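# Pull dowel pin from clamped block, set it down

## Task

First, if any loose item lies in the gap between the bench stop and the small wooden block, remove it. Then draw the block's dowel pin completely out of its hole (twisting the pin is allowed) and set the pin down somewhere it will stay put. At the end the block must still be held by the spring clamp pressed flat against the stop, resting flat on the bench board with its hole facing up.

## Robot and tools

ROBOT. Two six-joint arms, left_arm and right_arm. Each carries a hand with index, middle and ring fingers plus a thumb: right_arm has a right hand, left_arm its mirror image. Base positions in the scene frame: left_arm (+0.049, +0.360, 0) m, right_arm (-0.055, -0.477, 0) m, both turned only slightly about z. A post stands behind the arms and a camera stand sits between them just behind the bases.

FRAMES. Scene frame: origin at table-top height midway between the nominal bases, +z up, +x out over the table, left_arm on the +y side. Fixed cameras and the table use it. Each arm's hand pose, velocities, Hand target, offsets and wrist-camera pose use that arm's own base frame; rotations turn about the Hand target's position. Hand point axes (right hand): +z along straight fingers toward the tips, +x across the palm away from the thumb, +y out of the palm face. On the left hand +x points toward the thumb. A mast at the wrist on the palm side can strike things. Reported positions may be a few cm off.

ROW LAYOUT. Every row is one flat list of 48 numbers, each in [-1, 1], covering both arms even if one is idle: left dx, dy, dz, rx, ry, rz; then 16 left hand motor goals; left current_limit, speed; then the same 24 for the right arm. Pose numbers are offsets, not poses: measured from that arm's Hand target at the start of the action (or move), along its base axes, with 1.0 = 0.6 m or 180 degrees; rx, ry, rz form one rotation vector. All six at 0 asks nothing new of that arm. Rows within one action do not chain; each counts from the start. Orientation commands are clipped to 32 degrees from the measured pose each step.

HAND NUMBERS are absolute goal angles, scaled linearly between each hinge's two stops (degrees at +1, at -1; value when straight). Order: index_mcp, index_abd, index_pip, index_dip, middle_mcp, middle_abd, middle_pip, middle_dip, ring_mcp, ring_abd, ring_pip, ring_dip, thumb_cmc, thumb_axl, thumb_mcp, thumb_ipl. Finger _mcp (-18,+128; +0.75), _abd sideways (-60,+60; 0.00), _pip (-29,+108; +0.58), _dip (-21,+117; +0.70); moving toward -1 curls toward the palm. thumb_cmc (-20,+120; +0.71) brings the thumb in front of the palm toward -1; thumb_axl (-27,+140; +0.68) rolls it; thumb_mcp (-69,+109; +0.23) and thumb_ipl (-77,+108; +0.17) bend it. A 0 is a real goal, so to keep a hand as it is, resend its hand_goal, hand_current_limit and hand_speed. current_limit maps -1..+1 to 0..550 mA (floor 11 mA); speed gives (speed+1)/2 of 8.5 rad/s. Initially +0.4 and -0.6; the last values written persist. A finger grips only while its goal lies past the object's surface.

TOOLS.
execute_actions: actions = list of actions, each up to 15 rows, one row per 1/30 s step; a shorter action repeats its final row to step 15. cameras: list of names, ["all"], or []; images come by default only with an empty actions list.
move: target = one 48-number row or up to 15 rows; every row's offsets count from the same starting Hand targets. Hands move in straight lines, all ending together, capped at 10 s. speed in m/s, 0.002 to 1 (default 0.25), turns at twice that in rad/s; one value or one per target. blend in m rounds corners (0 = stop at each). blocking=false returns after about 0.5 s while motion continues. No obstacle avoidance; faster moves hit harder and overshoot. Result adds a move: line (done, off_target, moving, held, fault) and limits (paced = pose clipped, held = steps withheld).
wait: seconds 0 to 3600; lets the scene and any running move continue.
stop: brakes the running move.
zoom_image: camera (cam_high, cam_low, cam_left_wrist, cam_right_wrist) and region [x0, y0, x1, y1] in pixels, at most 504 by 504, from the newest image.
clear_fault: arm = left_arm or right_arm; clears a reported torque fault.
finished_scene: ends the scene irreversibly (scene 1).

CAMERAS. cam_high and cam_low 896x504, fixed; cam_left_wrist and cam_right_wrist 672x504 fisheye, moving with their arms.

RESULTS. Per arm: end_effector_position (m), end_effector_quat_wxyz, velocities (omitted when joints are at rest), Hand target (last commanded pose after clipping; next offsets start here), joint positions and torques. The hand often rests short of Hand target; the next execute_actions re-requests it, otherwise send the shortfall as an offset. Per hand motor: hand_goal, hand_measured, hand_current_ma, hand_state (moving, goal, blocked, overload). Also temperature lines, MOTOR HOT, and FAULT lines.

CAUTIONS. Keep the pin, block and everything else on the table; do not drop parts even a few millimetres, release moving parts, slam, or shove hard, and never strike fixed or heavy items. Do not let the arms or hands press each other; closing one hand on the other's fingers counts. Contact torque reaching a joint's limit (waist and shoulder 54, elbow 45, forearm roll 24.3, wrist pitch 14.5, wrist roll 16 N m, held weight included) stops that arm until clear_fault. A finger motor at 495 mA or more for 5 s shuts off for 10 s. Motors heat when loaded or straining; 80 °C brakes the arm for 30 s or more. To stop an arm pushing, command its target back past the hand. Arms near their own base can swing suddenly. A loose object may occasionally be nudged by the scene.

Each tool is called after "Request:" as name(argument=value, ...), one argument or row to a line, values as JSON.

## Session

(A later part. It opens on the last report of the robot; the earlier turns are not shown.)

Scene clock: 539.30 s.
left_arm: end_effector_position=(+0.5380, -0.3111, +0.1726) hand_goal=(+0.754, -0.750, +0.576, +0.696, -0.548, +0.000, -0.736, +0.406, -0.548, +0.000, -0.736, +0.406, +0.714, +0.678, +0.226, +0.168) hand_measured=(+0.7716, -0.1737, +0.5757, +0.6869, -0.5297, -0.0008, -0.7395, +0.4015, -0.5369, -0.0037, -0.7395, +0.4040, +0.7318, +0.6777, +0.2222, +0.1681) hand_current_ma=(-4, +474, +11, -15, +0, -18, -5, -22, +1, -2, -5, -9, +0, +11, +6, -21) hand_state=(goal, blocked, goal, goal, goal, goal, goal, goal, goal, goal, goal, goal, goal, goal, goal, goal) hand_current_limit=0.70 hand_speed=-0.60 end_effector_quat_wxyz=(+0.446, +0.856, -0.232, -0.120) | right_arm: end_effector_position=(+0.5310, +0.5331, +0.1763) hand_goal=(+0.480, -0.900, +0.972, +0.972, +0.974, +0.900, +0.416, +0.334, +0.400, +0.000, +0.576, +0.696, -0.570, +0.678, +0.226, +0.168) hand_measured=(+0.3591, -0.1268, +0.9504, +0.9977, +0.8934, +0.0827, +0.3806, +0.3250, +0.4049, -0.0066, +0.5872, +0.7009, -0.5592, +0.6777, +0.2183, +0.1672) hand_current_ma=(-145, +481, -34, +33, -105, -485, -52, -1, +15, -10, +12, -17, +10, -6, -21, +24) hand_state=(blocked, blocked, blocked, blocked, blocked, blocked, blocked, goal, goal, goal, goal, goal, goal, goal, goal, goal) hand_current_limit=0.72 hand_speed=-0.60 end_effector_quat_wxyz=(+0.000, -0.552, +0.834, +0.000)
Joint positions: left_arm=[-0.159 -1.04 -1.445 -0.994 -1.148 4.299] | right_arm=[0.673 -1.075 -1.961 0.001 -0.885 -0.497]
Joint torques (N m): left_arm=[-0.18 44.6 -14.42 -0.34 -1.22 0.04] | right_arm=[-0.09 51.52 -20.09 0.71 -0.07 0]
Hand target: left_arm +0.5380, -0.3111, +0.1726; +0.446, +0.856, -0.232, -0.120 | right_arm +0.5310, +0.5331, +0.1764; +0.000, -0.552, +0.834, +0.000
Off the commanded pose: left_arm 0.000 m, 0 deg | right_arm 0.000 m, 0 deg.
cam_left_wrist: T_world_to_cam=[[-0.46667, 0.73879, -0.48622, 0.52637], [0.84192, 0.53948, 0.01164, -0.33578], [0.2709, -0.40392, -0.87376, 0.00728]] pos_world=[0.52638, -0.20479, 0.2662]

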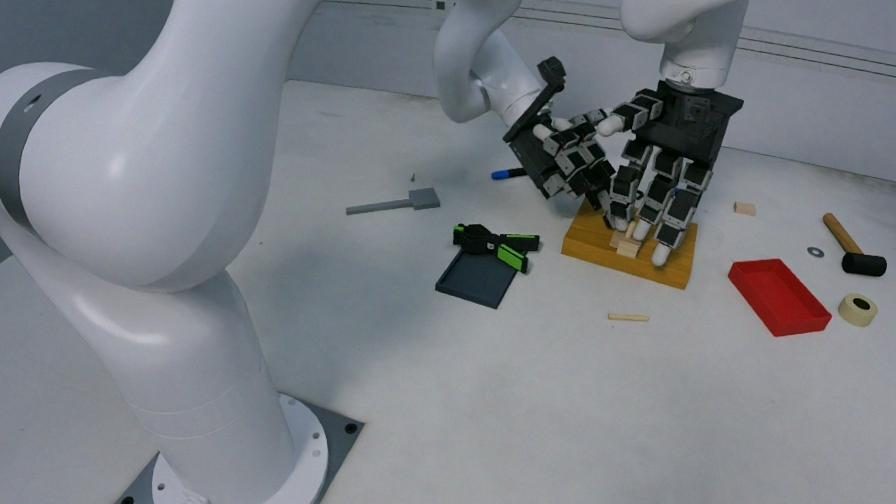

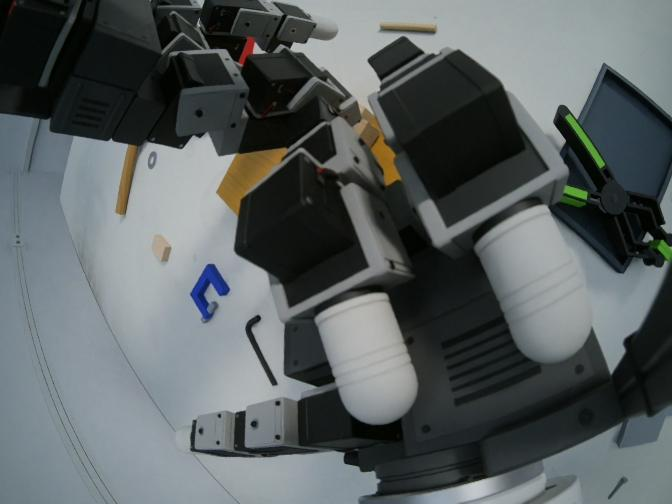

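Request:
move(
  target=[
    [0,0,0,0,0,0,0.754,0.1,0.576,0.696,-0.548,0,-0.737,0.406,-0.548,0,-0.737,0.406,0.714,0.678,0.226,0.168,0.6,-0.8,0,0,0,0,0,0,0.479,-0.1,0.971,0.971,0.973,0.05,0.416,0.333,0.4,0,0.576,0.696,-0.571,0.678,0.226,0.168,0.6,-0.8],
    [0.05,0.04,0.08,0,0,0,0.754,0.1,0.576,0.696,-0.548,0,-0.737,0.406,-0.548,0,-0.737,0.406,0.714,0.678,0.226,0.168,0.6,-0.8,0,0,0.0005,0,0,0,0.479,0.15,0.971,0.971,0.973,-0.15,0.416,0.333,0.4,0,0.576,0.696,-0.571,0.678,0.226,0.168,0.6,-0.8],
    [0.05,0.1,0.15,0,0,0,0.754,0.0,0.576,0.696,-0.548,0,-0.737,0.406,-0.548,0,-0.737,0.406,0.714,0.678,0.226,0.168,0.6,-0.8,0,0,0.1,0,0,0,0.479,0.15,0.971,0.971,0.973,-0.15,0.416,0.333,0.4,0,0.576,0.696,-0.571,0.678,0.226,0.168,0.6,-0.8],
  ],
  speed=0.06,
  cameras=["cam_low","cam_right_wrist"],
)

Scene clock: 613.60 s.
left_arm: end_effector_position=(+0.5680, -0.2511, +0.2626) hand_goal=(+0.754, +0.000, +0.576, +0.696, -0.548, +0.000, -0.736, +0.406, -0.548, +0.000, -0.736, +0.406, +0.714, +0.678, +0.226, +0.168) hand_measured=(+0.7800, +0.0007, +0.5821, +0.6945, -0.5285, +0.0007, -0.7395, +0.4028, -0.5369, -0.0052, -0.7395, +0.4040, +0.7318, +0.6777, +0.2222, +0.1672) hand_current_ma=(+0, -12, +3, -1, +2, -12, +22, -1, +15, +18, -8, +2, +10, -22, -18, +4) hand_state=(blocked, goal, goal, goal, goal, goal, goal, goal, goal, goal, goal, goal, goal, goal, goal, goal) hand_current_limit=0.60 hand_speed=-0.80 end_effector_quat_wxyz=(+0.446, +0.856, -0.232, -0.120) | right_arm: end_effector_position=(+0.5310, +0.5331, +0.2364) hand_goal=(+0.480, +0.150, +0.972, +0.972, +0.974, -0.150, +0.416, +0.334, +0.400, +0.000, +0.576, +0.696, -0.570, +0.678, +0.226, +0.168) hand_measured=(+0.4749, +0.1223, +0.9529, +0.9774, +0.9380, -0.1297, +0.4012, +0.3250, +0.4049, -0.0052, +0.5859, +0.7009, -0.5605, +0.6777, +0.2183, +0.1681) hand_current_ma=(-8, -30, -29, -19, -37, +19, -17, +5, +10, -21, +17, +5, +17, -20, -4, +5) hand_state=(goal, blocked, goal, goal, blocked, blocked, goal, goal, goal, goal, goal, goal, goal, goal, goal, goal) hand_current_limit=0.60 hand_speed=-0.80 end_effector_quat_wxyz=(+0.000, -0.552, +0.834, +0.000)
Joint positions: left_arm=[-0.063 -0.923 -1.486 -0.871 -1.278 4.192] | right_arm=[0.673 -1.013 -1.99 0.001 -0.976 -0.497]
Joint torques (N m): left_arm=[-0.17 44.22 -16.29 -0.39 -1.15 -2.38] | right_arm=[-0.09 50.78 -20.45 0.75 -3.4 0]
Hand target: left_arm +0.5680, -0.2511, +0.2626; +0.446, +0.856, -0.232, -0.120 | right_arm +0.5310, +0.5331, +0.2364; +0.000, -0.552, +0.834, +0.000
Off the commanded pose: left_arm 0.000 m, 0 deg | right_arm 0.000 m, 0 deg.
move: done
cam_right_wrist: T_world_to_cam=[[-0.24617, 0.96905, 0.01821, -0.35895], [0.67827, 0.15882, 0.71745, -0.65932], [0.69236, 0.18897, -0.69637, -0.17945]] pos_world=[0.48307, 0.48646, 0.3546]

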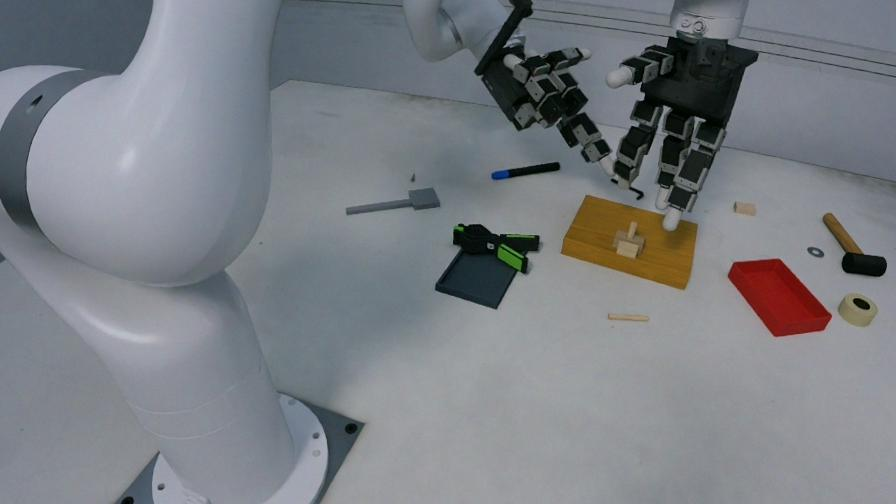

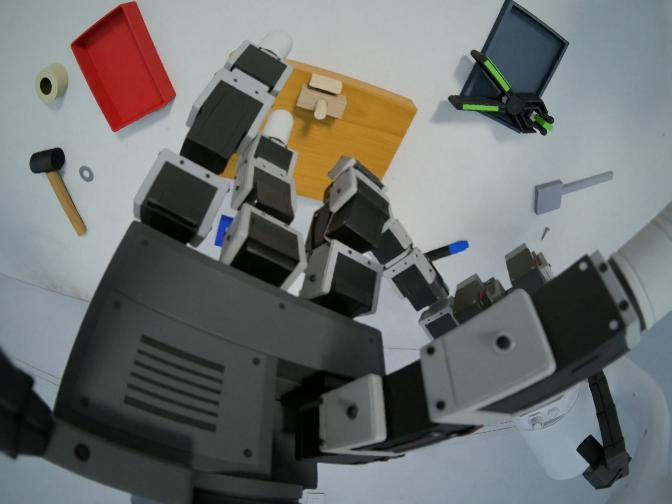

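Request:
zoom_image(
  camera="cam_low",
  region=[430, 200, 570, 320],
)

Request:
zoom_image(
  camera="cam_low",
  region=[555, 190, 705, 295],
)

Request:
zoom_image(
  camera="cam_right_wrist",
  region=[430, 0, 590, 150],
)

Request:
zoom_image(
  camera="cam_right_wrist",
  region=[260, 50, 430, 180],
)

Scaled by 3.600 from the camera's image (finer frame: 1280x720).

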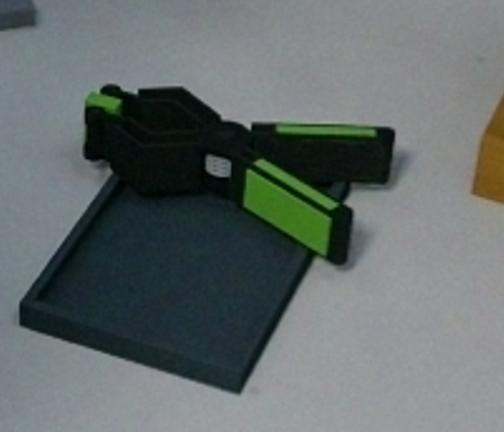

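Scaled by 3.360 from the camera's image (finer frame: 1280x720).

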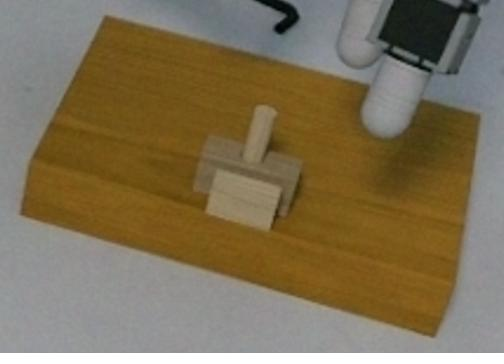

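Scaled by 3.150 from the camera's image (finer frame: 960x720).

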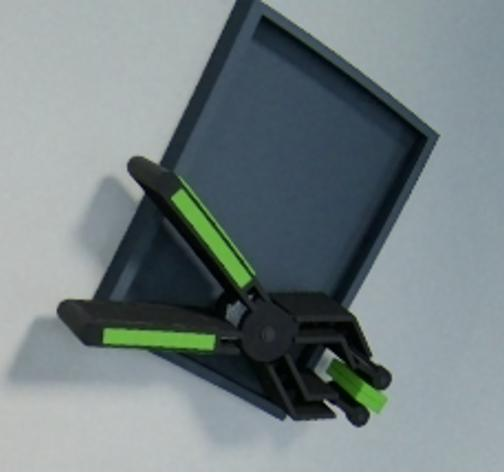

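Scaled by 2.965 from the camera's image (finer frame: 960x720).

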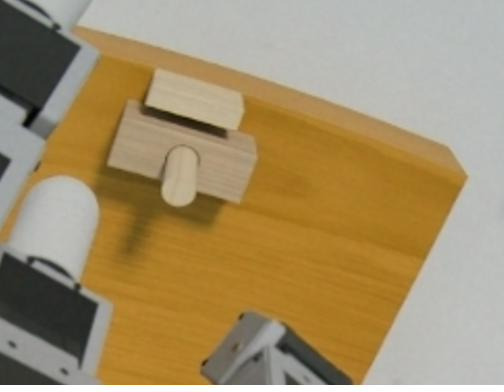

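Request:
move(
  target=[
    [0,0.467,0.133,0,0,0,0.754,0.0,0.576,0.696,-0.548,0,-0.737,0.406,-0.548,0,-0.737,0.406,0.714,0.678,0.226,0.168,0.2,-0.8,-0.035,-0.05,0.05,0,0,0,0.479,0.15,0.971,0.971,0.973,-0.15,0.416,0.333,0.4,0,0.576,0.696,-0.571,0.678,0.226,0.168,0.6,-0.8],
  ],
  speed=0.15,
)

Request:
move(
  target=[
    [0,0,0,0,0,0,0.754,0.0,0.576,0.696,-0.548,0,-0.737,0.406,-0.548,0,-0.737,0.406,0.714,0.678,0.226,0.168,0.2,-0.8,0,0,0,0,0,0.639,0.479,0.0,0.576,0.696,-0.5,0,-0.737,0.406,0.479,0,0.576,0.696,0.714,0.678,0.226,0.168,0.6,-0.8],
    [0,0,0,0,0,0,0.754,0.0,0.576,0.696,-0.548,0,-0.737,0.406,-0.548,0,-0.737,0.406,0.714,0.678,0.226,0.168,0.2,-0.8,0,0.03,0.0,0.2211,-0.3223,0.5710,0.979,0.0,-0.562,0.696,-0.548,0,-0.737,0.406,0.979,0,-0.562,0.696,0.714,0.678,0.226,0.168,0.6,-0.6],
  ],
  speed=0.3,
  cameras=["all"],
)

Scene clock: 637.03 s.
left_arm: end_effector_position=(+0.5680, +0.0291, +0.3424) hand_goal=(+0.754, +0.000, +0.576, +0.696, -0.548, +0.000, -0.736, +0.406, -0.548, +0.000, -0.736, +0.406, +0.714, +0.678, +0.226, +0.168) hand_measured=(+0.7800, +0.0007, +0.5821, +0.6932, -0.5309, +0.0007, -0.7395, +0.4028, -0.5369, -0.0052, -0.7408, +0.4040, +0.7305, +0.6777, +0.2222, +0.1681) hand_current_ma=(-4, -11, +24, -8, +1, +8, +6, -4, +8, -2, -7, +19, +8, -2, -4, -8) hand_state=(blocked, goal, goal, goal, goal, goal, goal, goal, goal, goal, goal, goal, goal, goal, goal, goal) hand_current_limit=0.20 hand_speed=-0.80 end_effector_quat_wxyz=(+0.446, +0.856, -0.232, -0.120) | right_arm: end_effector_position=(+0.5100, +0.5031, +0.2664) hand_goal=(+0.480, +0.150, +0.972, +0.972, +0.974, -0.150, +0.416, +0.334, +0.400, +0.000, +0.576, +0.696, -0.570, +0.678, +0.226, +0.168) hand_measured=(+0.4749, +0.1237, +0.9529, +0.9761, +0.9392, -0.1297, +0.4012, +0.3250, +0.4049, -0.0052, +0.5872, +0.7009, -0.5605, +0.6777, +0.2183, +0.1672) hand_current_ma=(-15, -16, -35, -10, -42, +4, -9, -8, -5, -13, +4, -4, +12, -4, -15, +14) hand_state=(goal, blocked, goal, goal, blocked, blocked, goal, goal, goal, goal, goal, goal, goal, goal, goal, goal) hand_current_limit=0.60 hand_speed=-0.80 end_effector_quat_wxyz=(+0.000, -0.552, +0.834, +0.000)
Joint positions: left_arm=[0.345 -0.897 -1.649 -0.555 -1.581 4.259] | right_arm=[0.659 -0.876 -1.822 0.001 -0.945 -0.511]
Joint torques (N m): left_arm=[-0.13 45.14 -17.73 -0.18 -1.19 0.05] | right_arm=[-0.09 47.85 -20.35 0.73 3.19 0]
Hand target: left_arm +0.5680, +0.0291, +0.3424; +0.446, +0.856, -0.232, -0.120 | right_arm +0.5100, +0.5031, +0.2664; +0.000, -0.552, +0.834, +0.000
Off the commanded pose: left_arm 0.000 m, 0 deg | right_arm 0.000 m, 0 deg.
move: done

Scene clock: 644.23 s.
left_arm: end_effector_position=(+0.5680, +0.0291, +0.3424) hand_goal=(+0.754, +0.000, +0.576, +0.696, -0.548, +0.000, -0.736, +0.406, -0.548, +0.000, -0.736, +0.406, +0.714, +0.678, +0.226, +0.168) hand_measured=(+0.7800, +0.0007, +0.5821, +0.6945, -0.5309, +0.0007, -0.7395, +0.4028, -0.5369, -0.0037, -0.7395, +0.4040, +0.7318, +0.6777, +0.2222, +0.1672) hand_current_ma=(-9, -5, +6, -7, +0, +1, +22, -16, -6, +26, -6, +5, +0, -8, +3, +4) hand_state=(blocked, goal, goal, goal, goal, goal, goal, goal, goal, goal, goal, goal, goal, goal, goal, goal) hand_current_limit=0.20 hand_speed=-0.80 end_effector_quat_wxyz=(+0.446, +0.856, -0.232, -0.120) | right_arm: end_effector_position=(+0.5100, +0.5211, +0.2664) hand_goal=(+0.980, +0.000, -0.562, +0.696, -0.548, +0.000, -0.736, +0.406, +0.980, +0.000, -0.562, +0.696, +0.714, +0.678, +0.226, +0.168) hand_measured=(+0.9127, +0.0153, -0.5573, +0.6971, -0.5031, -0.0125, -0.7203, +0.4066, +0.9078, -0.0052, -0.5573, +0.7009, +0.6928, +0.6767, +0.2183, +0.1672) hand_current_ma=(-83, +22, -19, -19, +49, -19, -6, +14, -89, -19, -1, -3, -15, -11, -12, +4) hand_state=(blocked, goal, goal, goal, blocked, goal, goal, goal, blocked, goal, goal, goal, blocked, goal, goal, goal) hand_current_limit=0.60 hand_speed=-0.60 end_effector_quat_wxyz=(-0.500, +0.866, +0.016, -0.009)
Joint positions: left_arm=[0.345 -0.897 -1.649 -0.555 -1.581 4.259] | right_arm=[0.608 -0.712 -1.463 1.573 -0.815 -3.806]
Joint torques (N m): left_arm=[-0.13 45.14 -17.73 -0.18 -1.19 0.05] | right_arm=[-0.09 44.03 -20.57 0.77 -4.39 0.05]
Hand target: left_arm +0.5680, +0.0291, +0.3424; +0.446, +0.856, -0.232, -0.120 | right_arm +0.5100, +0.5211, +0.2664; -0.500, +0.866, +0.016, -0.009
Off the commanded pose: left_arm 0.000 m, 0 deg | right_arm 0.000 m, 0 deg.
move: done
cam_left_wrist: T_world_to_cam=[[-0.46667, 0.73879, -0.48622, 0.3716], [0.84192, 0.53948, 0.01164, -0.54655], [0.2709, -0.40392, -0.87376, 0.28493]] pos_world=[0.55637, 0.13541, 0.436]
cam_right_wrist: T_world_to_cam=[[-0.7838, -0.34578, -0.51585, 0.74861], [-0.40002, -0.35427, 0.84527, 0.11852], [-0.47503, 0.86887, 0.13936, -0.12337]] pos_world=[0.57557, 0.40803, 0.30318]

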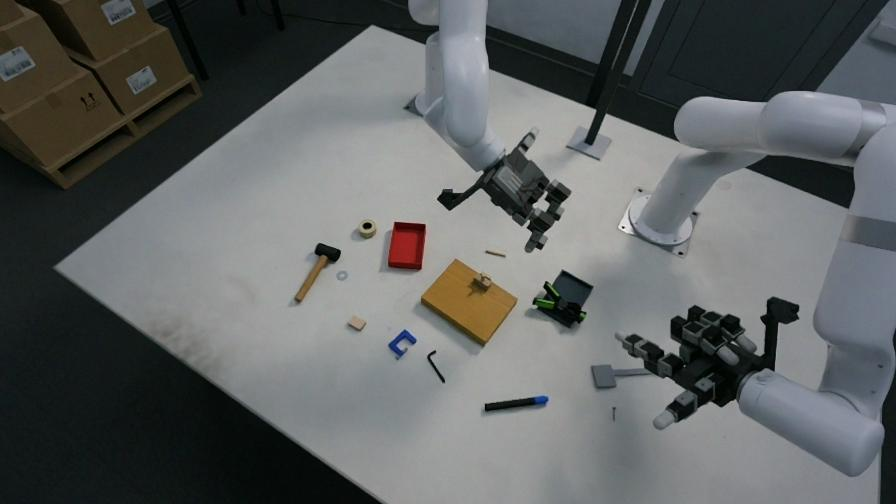

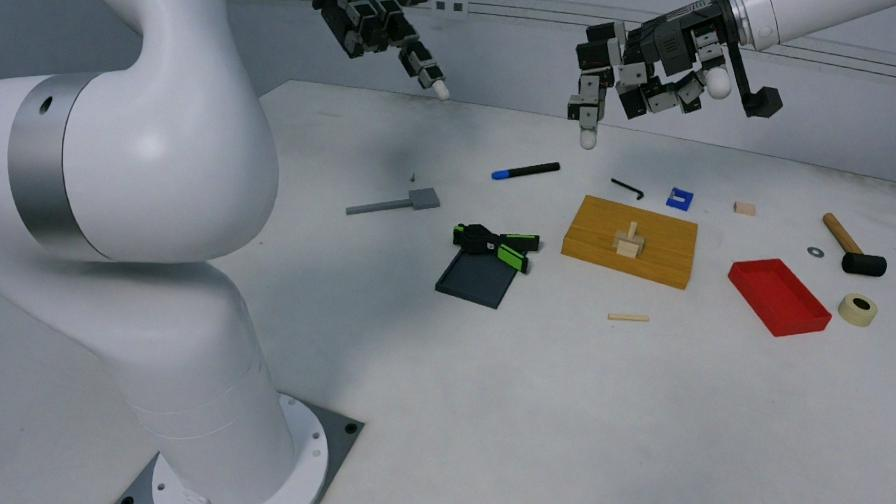

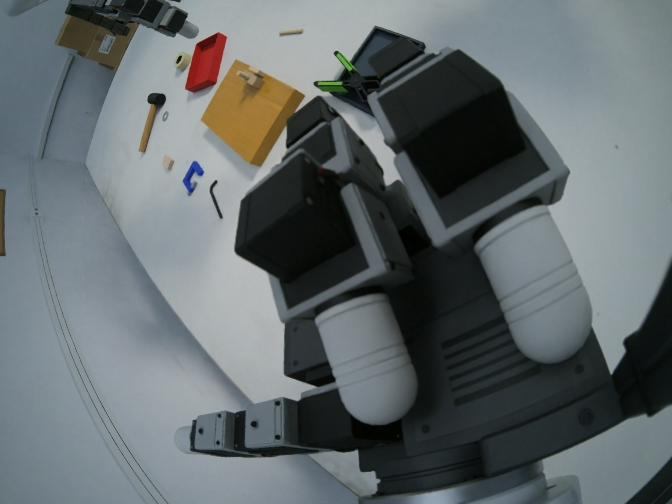

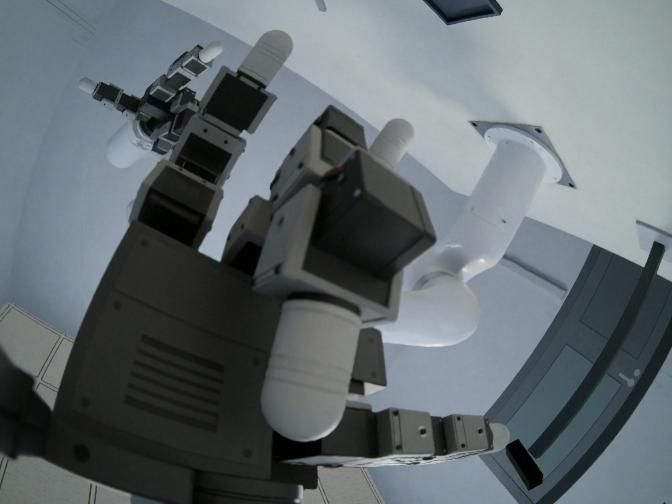

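Request:
zoom_image(
  camera="cam_high",
  region=[510, 250, 610, 340],
)

Request:
zoom_image(
  camera="cam_low",
  region=[430, 210, 560, 320],
)

Request:
zoom_image(
  camera="cam_high",
  region=[410, 240, 530, 350],
)

Scaled by 5.040 from the camera's image (finer frame: 1280x720).

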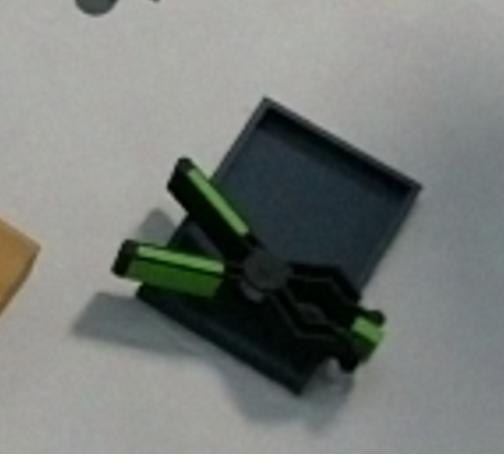

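Scaled by 3.877 from the camera's image (finer frame: 1280x720).

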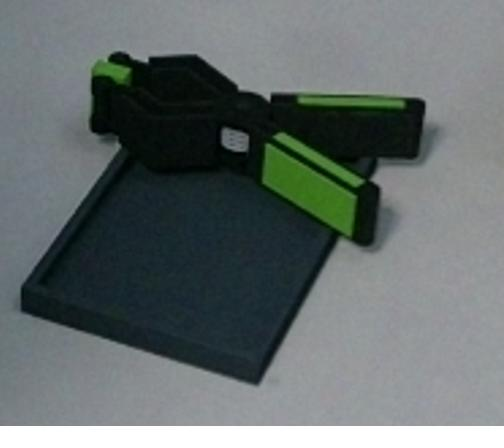

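Scaled by 4.200 from the camera's image (finer frame: 1280x720).

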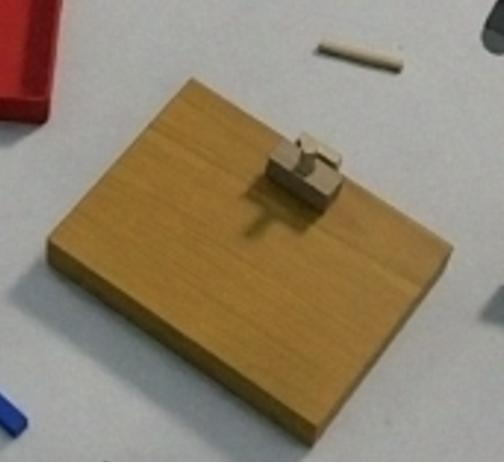

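Request:
move(
  target=[0,0,0,0,0,0,0.754,0.0,0.576,0.696,-0.548,0,-0.737,0.406,-0.548,0,-0.737,0.406,0.714,0.678,0.226,0.168,0.2,-0.8,-0.0157,0.1123,-0.26,0,0,-0.0383,0.979,0.2,-0.562,0.696,-0.548,0,-0.737,0.406,0.979,-0.2,-0.562,0.696,0.714,0.678,0.226,0.168,0.6,-0.6],
  speed=0.2,
  cameras=["cam_high","cam_low"],
)

Request:
zoom_image(
  camera="cam_high",
  region=[460, 200, 620, 340],
)

Request:
zoom_image(
  camera="cam_low",
  region=[430, 100, 630, 320],
)

Scene clock: 673.17 s.
left_arm: end_effector_position=(+0.5680, +0.0291, +0.3424) hand_goal=(+0.754, +0.000, +0.576, +0.696, -0.548, +0.000, -0.736, +0.406, -0.548, +0.000, -0.736, +0.406, +0.714, +0.678, +0.226, +0.168) hand_measured=(+0.7800, +0.0007, +0.5821, +0.6945, -0.5309, -0.0008, -0.7395, +0.4028, -0.5369, -0.0052, -0.7408, +0.4040, +0.7318, +0.6777, +0.2222, +0.1681) hand_current_ma=(-6, +2, +16, -15, -2, -1, +25, -18, +8, +5, -3, +18, +15, +0, -1, +0) hand_state=(blocked, goal, goal, goal, goal, goal, goal, goal, goal, goal, goal, goal, goal, goal, goal, goal) hand_current_limit=0.20 hand_speed=-0.80 end_effector_quat_wxyz=(+0.446, +0.856, -0.232, -0.120) | right_arm: end_effector_position=(+0.5006, +0.5885, +0.1104) hand_goal=(+0.980, +0.200, -0.562, +0.696, -0.548, +0.000, -0.736, +0.406, +0.980, -0.200, -0.562, +0.696, +0.714, +0.678, +0.226, +0.168) hand_measured=(+0.9151, +0.1853, -0.5599, +0.6971, -0.5044, -0.0125, -0.7203, +0.4078, +0.9127, -0.1913, -0.5573, +0.7009, +0.6916, +0.6767, +0.2183, +0.1672) hand_current_ma=(-71, +1, -3, -9, +52, -14, -5, +18, -84, +8, +1, +5, -37, -12, -23, +7) hand_state=(blocked, goal, goal, goal, blocked, goal, goal, goal, blocked, goal, goal, goal, blocked, goal, goal, goal) hand_current_limit=0.60 hand_speed=-0.60 end_effector_quat_wxyz=(-0.500, +0.865, -0.037, +0.021)
Joint positions: left_arm=[0.345 -0.897 -1.649 -0.555 -1.581 4.259] | right_arm=[0.71 -0.982 -1.527 1.989 -0.726 -4.134]
Joint torques (N m): left_arm=[-0.13 45.14 -17.73 -0.18 -1.19 0.05] | right_arm=[-0.08 48.66 -18.92 0.33 2.32 -1.36]
Hand target: left_arm +0.5680, +0.0291, +0.3424; +0.446, +0.856, -0.232, -0.120 | right_arm +0.5006, +0.5885, +0.1104; -0.500, +0.865, -0.037, +0.021
Off the commanded pose: left_arm 0.000 m, 0 deg | right_arm 0.000 m, 0 deg.
move: done

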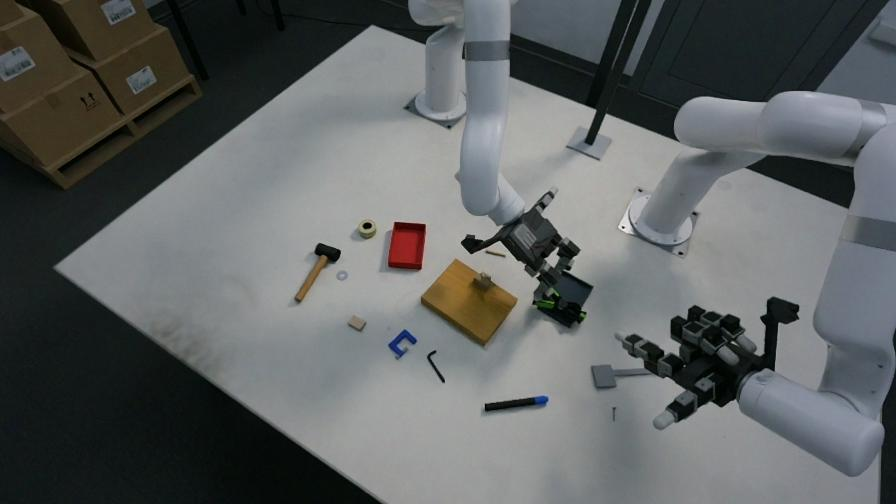

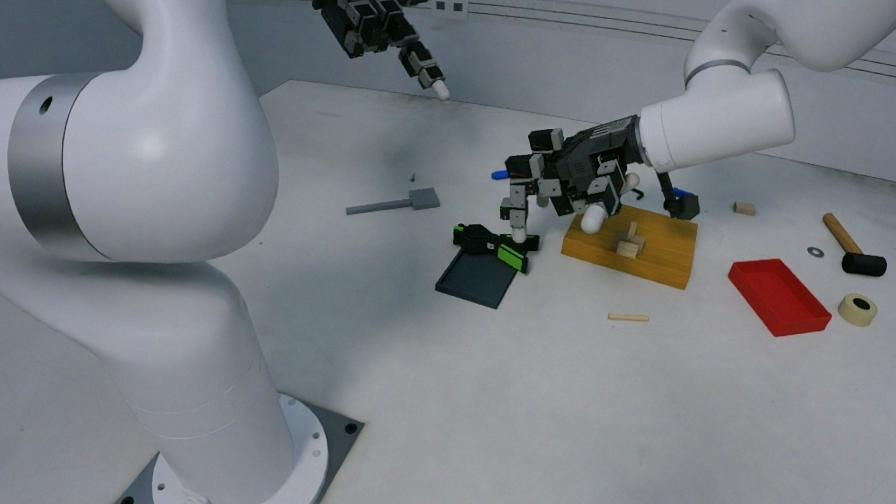

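Scaled by 3.150 from the camera's image (finer frame: 1280x720).

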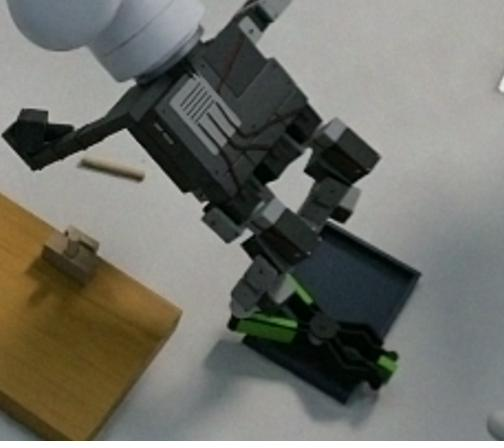

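Scaled by 2.291 from the camera's image (finer frame: 1280x720).

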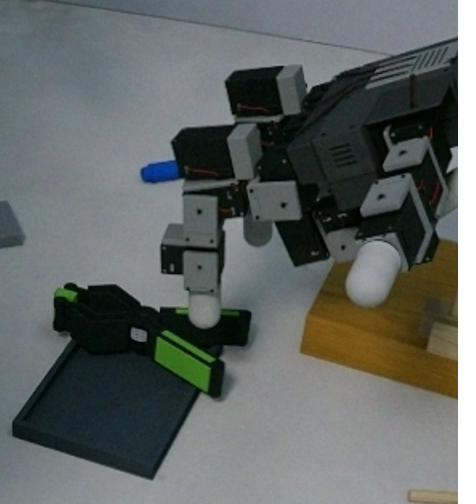

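Request:
move(
  target=[
    [0,0,0,0,0,0,0.754,0.0,0.576,0.696,-0.548,0,-0.737,0.406,-0.548,0,-0.737,0.406,0.714,0.678,0.226,0.168,0.2,-0.8,0,0,0,0,0,0,0.979,0.25,-0.562,0.696,-0.548,0,-0.737,0.406,0.979,-0.25,-0.562,0.696,0.714,0.678,0.226,0.168,0.6,-0.6],
    [0,0,0,0,0,0,0.754,0.0,0.576,0.696,-0.548,0,-0.737,0.406,-0.548,0,-0.737,0.406,0.714,0.678,0.226,0.168,0.2,-0.8,0,0,-0.1,0,0,0,0.979,0.25,-0.562,0.696,-0.548,0,-0.737,0.406,0.979,-0.25,-0.562,0.696,0.714,0.678,0.226,0.168,0.6,-0.6],
  ],
  speed=0.05,
  cameras=["cam_high","cam_low"],
)

Request:
zoom_image(
  camera="cam_high",
  region=[460, 200, 620, 340],
)

Request:
zoom_image(
  camera="cam_low",
  region=[430, 180, 570, 320],
)

Scene clock: 680.97 s.
left_arm: end_effector_position=(+0.5680, +0.0291, +0.3424) hand_goal=(+0.754, +0.000, +0.576, +0.696, -0.548, +0.000, -0.736, +0.406, -0.548, +0.000, -0.736, +0.406, +0.714, +0.678, +0.226, +0.168) hand_measured=(+0.7800, +0.0007, +0.5821, +0.6932, -0.5309, -0.0008, -0.7395, +0.4028, -0.5369, -0.0037, -0.7395, +0.4040, +0.7318, +0.6777, +0.2222, +0.1681) hand_current_ma=(-3, +14, +13, -5, -11, -21, +20, -3, -7, +0, +1, +4, -3, -12, -15, -8) hand_state=(blocked, goal, goal, goal, goal, goal, goal, goal, goal, goal, goal, goal, goal, goal, goal, goal) hand_current_limit=0.20 hand_speed=-0.80 end_effector_quat_wxyz=(+0.446, +0.856, -0.232, -0.120) | right_arm: end_effector_position=(+0.5006, +0.5885, +0.0504) hand_goal=(+0.980, +0.250, -0.562, +0.696, -0.548, +0.000, -0.736, +0.406, +0.980, -0.250, -0.562, +0.696, +0.714, +0.678, +0.226, +0.168) hand_measured=(+0.9151, +0.2307, -0.5599, +0.6971, -0.5044, -0.0110, -0.7203, +0.4066, +0.9127, -0.2352, -0.5573, +0.6996, +0.6916, +0.6767, +0.2183, +0.1681) hand_current_ma=(-94, -6, -7, -6, +56, -9, +11, +3, -69, +4, +12, -9, -44, -13, -27, +4) hand_state=(blocked, blocked, goal, goal, blocked, goal, goal, goal, blocked, goal, goal, goal, blocked, goal, goal, goal) hand_current_limit=0.60 hand_speed=-0.60 end_effector_quat_wxyz=(-0.500, +0.865, -0.037, +0.021)
Joint positions: left_arm=[0.345 -0.897 -1.649 -0.555 -1.581 4.259] | right_arm=[0.71 -1.089 -1.563 2.059 -0.757 -4.229]
Joint torques (N m): left_arm=[-0.13 45.14 -17.73 -0.18 -1.19 0.05] | right_arm=[-0.08 49.74 -18.08 0.27 -1.18 -1.36]
Hand target: left_arm +0.5680, +0.0291, +0.3424; +0.446, +0.856, -0.232, -0.120 | right_arm +0.5006, +0.5885, +0.0504; -0.500, +0.865, -0.037, +0.021
Off the commanded pose: left_arm 0.000 m, 0 deg | right_arm 0.000 m, 0 deg.
move: done

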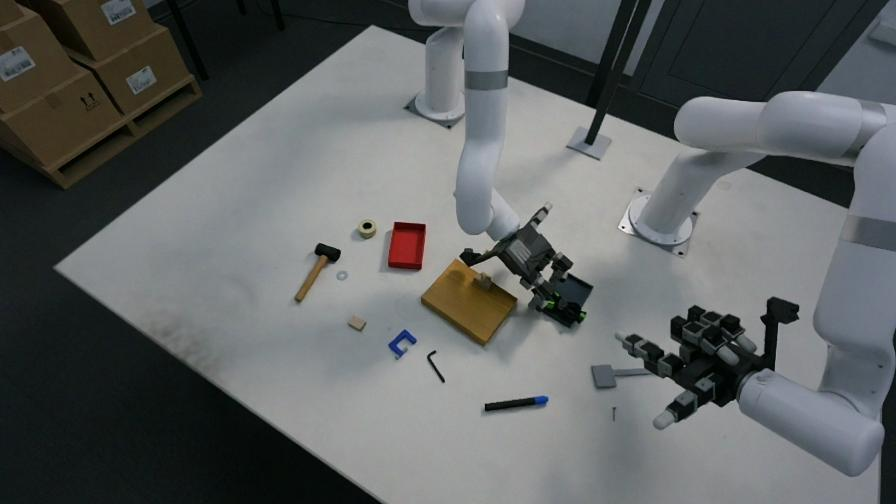

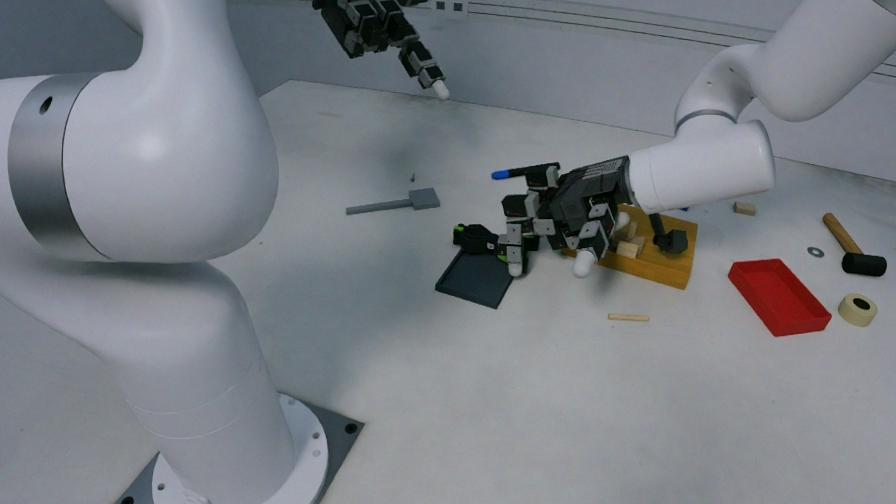

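Scaled by 3.150 from the camera's image (finer frame: 1280x720).

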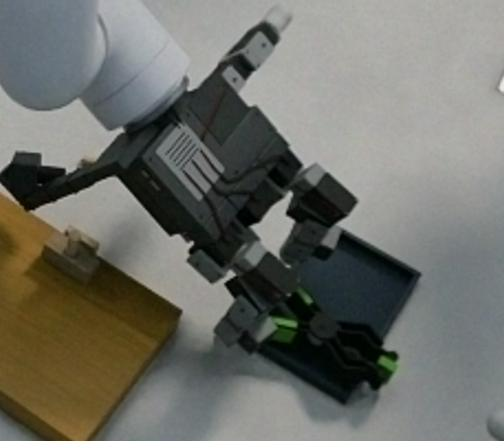

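Scaled by 3.600 from the camera's image (finer frame: 1280x720).

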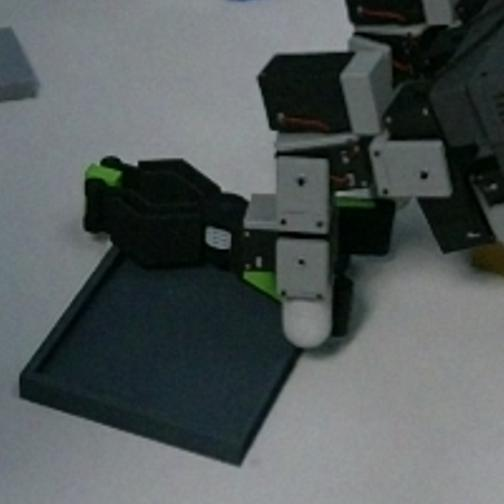

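Request:
execute_actions(
  actions=[
    [[0,0,0,0,0,0,0.754,0.0,0.576,0.696,-0.548,0,-0.737,0.406,-0.548,0,-0.737,0.406,0.714,0.678,0.226,0.168,0.2,-0.8,0,0,0,0,0,0,0.979,-0.6,-0.562,0.696,-0.548,0,-0.737,0.406,0.979,0.6,-0.562,0.696,0.714,0.678,0.226,0.168,0.1,-0.7]],
    [[0,0,0,0,0,0,0.754,0.0,0.576,0.696,-0.548,0,-0.737,0.406,-0.548,0,-0.737,0.406,0.714,0.678,0.226,0.168,0.2,-0.8,0,0,0,0,0,0,0.979,-0.6,-0.562,0.696,-0.548,0,-0.737,0.406,0.979,0.6,-0.562,0.696,0.714,0.678,0.226,0.168,0.1,-0.7]],
    [[0,0,0,0,0,0,0.754,0.0,0.576,0.696,-0.548,0,-0.737,0.406,-0.548,0,-0.737,0.406,0.714,0.678,0.226,0.168,0.2,-0.8,0,0,0,0,0,0,0.979,-0.6,-0.562,0.696,-0.548,0,-0.737,0.406,0.979,0.6,-0.562,0.696,0.714,0.678,0.226,0.168,0.1,-0.7]],
  ],
  cameras=["cam_high","cam_low"],
)

Request:
zoom_image(
  camera="cam_high",
  region=[500, 240, 600, 340],
)

Request:
zoom_image(
  camera="cam_low",
  region=[430, 180, 570, 320],
)

Scene clock: 687.43 s.
left_arm: end_effector_position=(+0.5680, +0.0291, +0.3424) hand_goal=(+0.754, +0.000, +0.576, +0.696, -0.548, +0.000, -0.736, +0.406, -0.548, +0.000, -0.736, +0.406, +0.714, +0.678, +0.226, +0.168) hand_measured=(+0.7800, +0.0007, +0.5821, +0.6945, -0.5297, +0.0007, -0.7395, +0.4015, -0.5369, -0.0052, -0.7395, +0.4040, +0.7318, +0.6767, +0.2222, +0.1681) hand_current_ma=(-5, -9, +4, +6, -5, -4, +8, -16, +12, +1, -13, +16, -1, -10, +3, -36) hand_state=(blocked, goal, goal, goal, goal, goal, goal, goal, goal, goal, goal, goal, goal, goal, goal, goal) hand_current_limit=0.20 hand_speed=-0.80 end_effector_quat_wxyz=(+0.446, +0.856, -0.232, -0.120) | right_arm: end_effector_position=(+0.5006, +0.5885, +0.0504) hand_goal=(+0.980, -0.600, -0.562, +0.696, -0.548, +0.000, -0.736, +0.406, +0.980, +0.600, -0.562, +0.696, +0.714, +0.678, +0.226, +0.168) hand_measured=(+0.9151, -0.0535, -0.5689, +0.6971, -0.5056, -0.0110, -0.7203, +0.4066, +0.9199, +0.0959, -0.5727, +0.6958, +0.6916, +0.6767, +0.2173, +0.1672) hand_current_ma=(-76, +303, +2, -7, +43, -17, +12, +3, -68, -306, -12, -4, -54, -15, -13, +9) hand_state=(blocked, blocked, goal, goal, blocked, goal, goal, goal, blocked, blocked, goal, goal, blocked, goal, goal, goal) hand_current_limit=0.10 hand_speed=-0.70 end_effector_quat_wxyz=(-0.500, +0.865, -0.037, +0.021)
Joint positions: left_arm=[0.345 -0.897 -1.649 -0.555 -1.581 4.259] | right_arm=[0.71 -1.089 -1.563 2.059 -0.757 -4.229]
Joint torques (N m): left_arm=[-0.13 45.14 -17.73 -0.18 -1.19 0.05] | right_arm=[-0.08 49.74 -18.08 0.27 -1.18 0.05]
Hand target: left_arm +0.5680, +0.0291, +0.3424; +0.446, +0.856, -0.232, -0.120 | right_arm +0.5006, +0.5885, +0.0504; -0.500, +0.865, -0.037, +0.021
Off the commanded pose: left_arm 0.000 m, 0 deg | right_arm 0.000 m, 0 deg.

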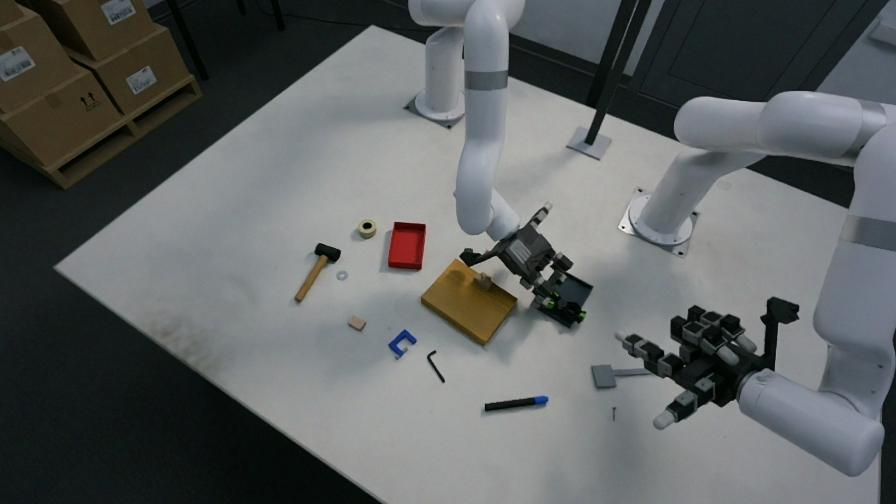

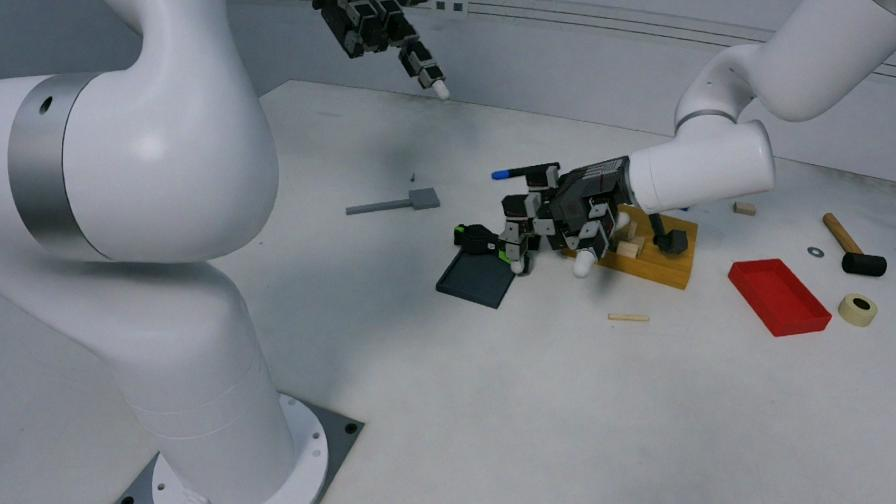

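Scaled by 5.040 from the camera's image (finer frame: 1280x720).

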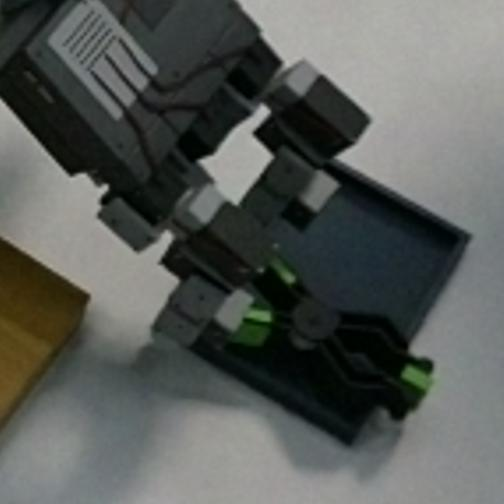

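Scaled by 3.600 from the camera's image (finer frame: 1280x720).

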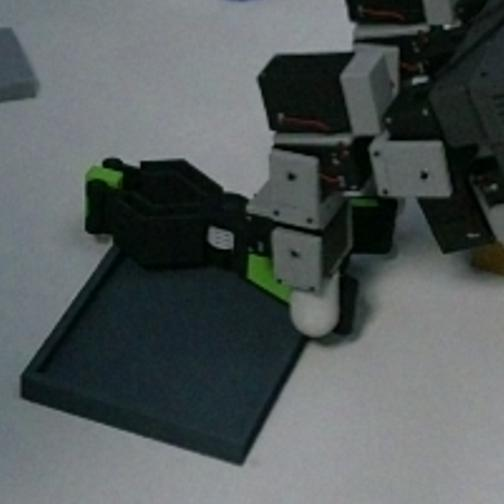

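Request:
execute_actions(
  actions=[
    [[0,0,0,0,0,0,0.754,0.0,0.576,0.696,-0.548,0,-0.737,0.406,-0.548,0,-0.737,0.406,0.714,0.678,0.226,0.168,0.2,-0.8,0,0,0,0,0,0,0.979,-0.9,-0.562,0.696,-0.548,0,-0.737,0.406,0.979,0.9,-0.562,0.696,0.714,0.678,0.226,0.168,0.7,-0.7]],
    [[0,0,0,0,0,0,0.754,0.0,0.576,0.696,-0.548,0,-0.737,0.406,-0.548,0,-0.737,0.406,0.714,0.678,0.226,0.168,0.2,-0.8,0,0,0,0,0,0,0.979,-0.9,-0.562,0.696,-0.548,0,-0.737,0.406,0.979,0.9,-0.562,0.696,0.714,0.678,0.226,0.168,0.7,-0.7]],
    [[0,0,0,0,0,0,0.754,0.0,0.576,0.696,-0.548,0,-0.737,0.406,-0.548,0,-0.737,0.406,0.714,0.678,0.226,0.168,0.2,-0.8,0,0,0,0,0,0,0.979,-0.9,-0.562,0.696,-0.548,0,-0.737,0.406,0.979,0.9,-0.562,0.696,0.714,0.678,0.226,0.168,0.7,-0.7]],
  ],
  cameras=["cam_high","cam_low"],
)

Request:
zoom_image(
  camera="cam_high",
  region=[500, 240, 600, 340],
)

Request:
zoom_image(
  camera="cam_low",
  region=[430, 180, 570, 320],
)

Scene clock: 692.83 s.
left_arm: end_effector_position=(+0.5680, +0.0291, +0.3424) hand_goal=(+0.754, +0.000, +0.576, +0.696, -0.548, +0.000, -0.736, +0.406, -0.548, +0.000, -0.736, +0.406, +0.714, +0.678, +0.226, +0.168) hand_measured=(+0.7800, +0.0007, +0.5821, +0.6932, -0.5297, +0.0007, -0.7408, +0.4028, -0.5369, -0.0052, -0.7395, +0.4040, +0.7318, +0.6767, +0.2222, +0.1681) hand_current_ma=(-16, -14, +3, -25, +18, +29, +17, -20, -7, -12, -6, -1, +2, -3, +3, +8) hand_state=(blocked, goal, goal, goal, goal, goal, goal, goal, goal, goal, goal, goal, goal, goal, goal, goal) hand_current_limit=0.20 hand_speed=-0.80 end_effector_quat_wxyz=(+0.446, +0.856, -0.232, -0.120) | right_arm: end_effector_position=(+0.5006, +0.5885, +0.0504) hand_goal=(+0.980, -0.900, -0.562, +0.696, -0.548, +0.000, -0.736, +0.406, +0.980, +0.900, -0.562, +0.696, +0.714, +0.678, +0.226, +0.168) hand_measured=(+1.0000, -0.7583, -0.6946, +0.6270, -0.5056, -0.0110, -0.7203, +0.4066, +0.8789, +0.8959, -0.8268, +0.5607, +0.6903, +0.6777, +0.2193, +0.1681) hand_current_ma=(+33, +117, -174, -85, +56, -23, +21, +6, -128, -6, -324, -178, -26, -16, -12, +0) hand_state=(blocked, blocked, blocked, blocked, blocked, goal, goal, goal, blocked, goal, blocked, blocked, blocked, goal, goal, goal) hand_current_limit=0.70 hand_speed=-0.70 end_effector_quat_wxyz=(-0.500, +0.865, -0.037, +0.021)
Joint positions: left_arm=[0.345 -0.897 -1.649 -0.555 -1.581 4.259] | right_arm=[0.71 -1.089 -1.563 2.059 -0.757 -4.229]
Joint torques (N m): left_arm=[-0.13 45.14 -17.73 -0.18 -1.19 0.05] | right_arm=[-0.08 49.73 -18.07 0.27 -1.17 0.05]
Hand target: left_arm +0.5680, +0.0291, +0.3424; +0.446, +0.856, -0.232, -0.120 | right_arm +0.5006, +0.5885, +0.0504; -0.500, +0.865, -0.037, +0.021
Off the commanded pose: left_arm 0.000 m, 0 deg | right_arm 0.000 m, 0 deg.

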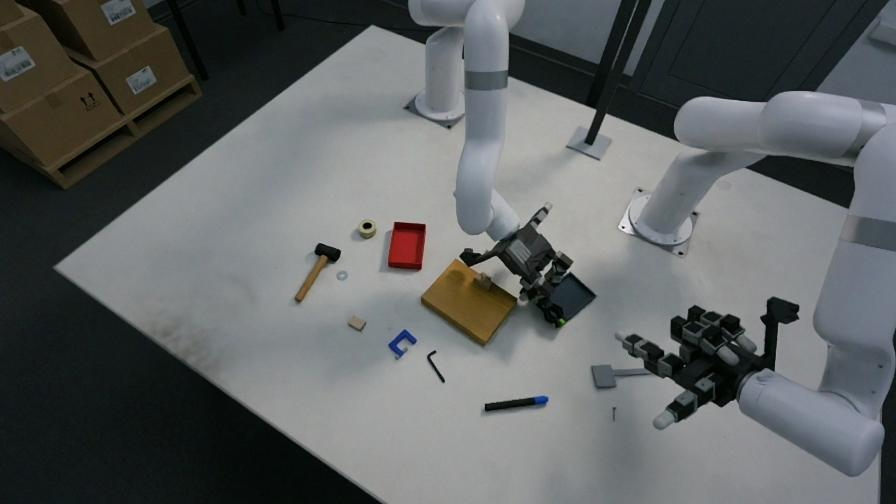

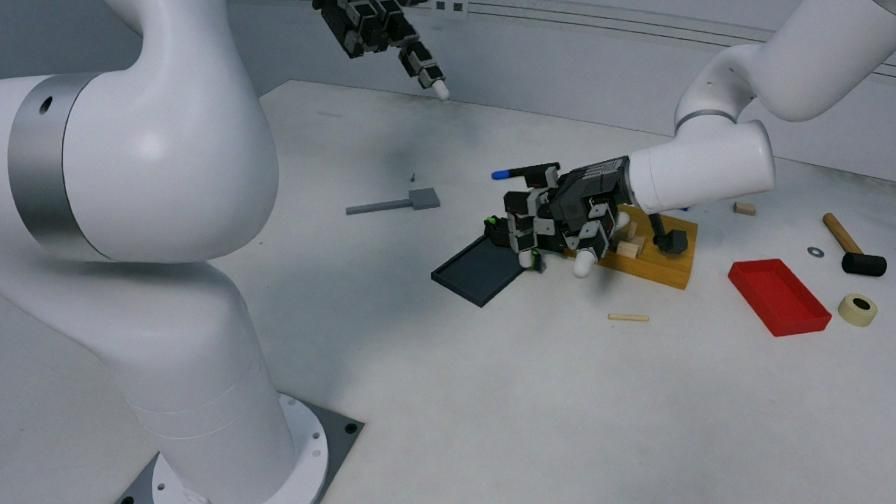

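Scaled by 5.040 from the camera's image (finer frame: 1280x720).

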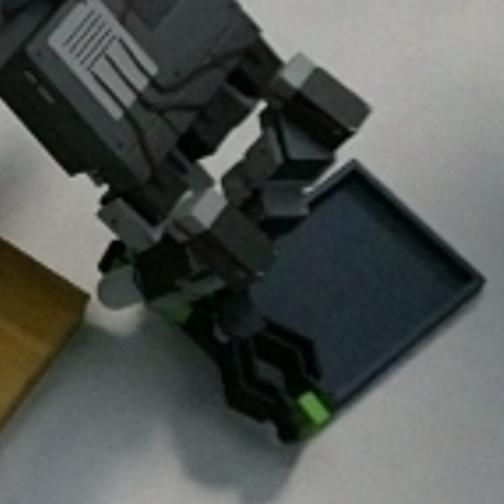

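Scaled by 3.600 from the camera's image (finer frame: 1280x720).

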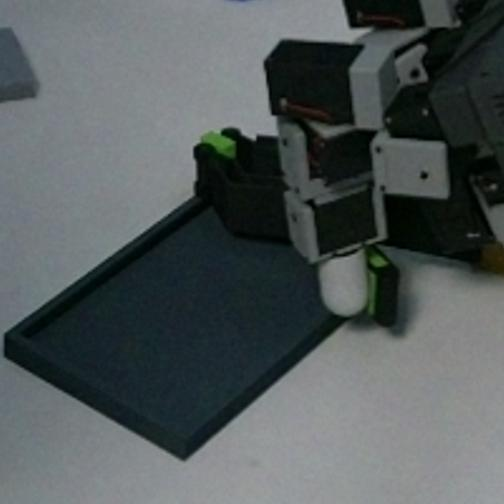

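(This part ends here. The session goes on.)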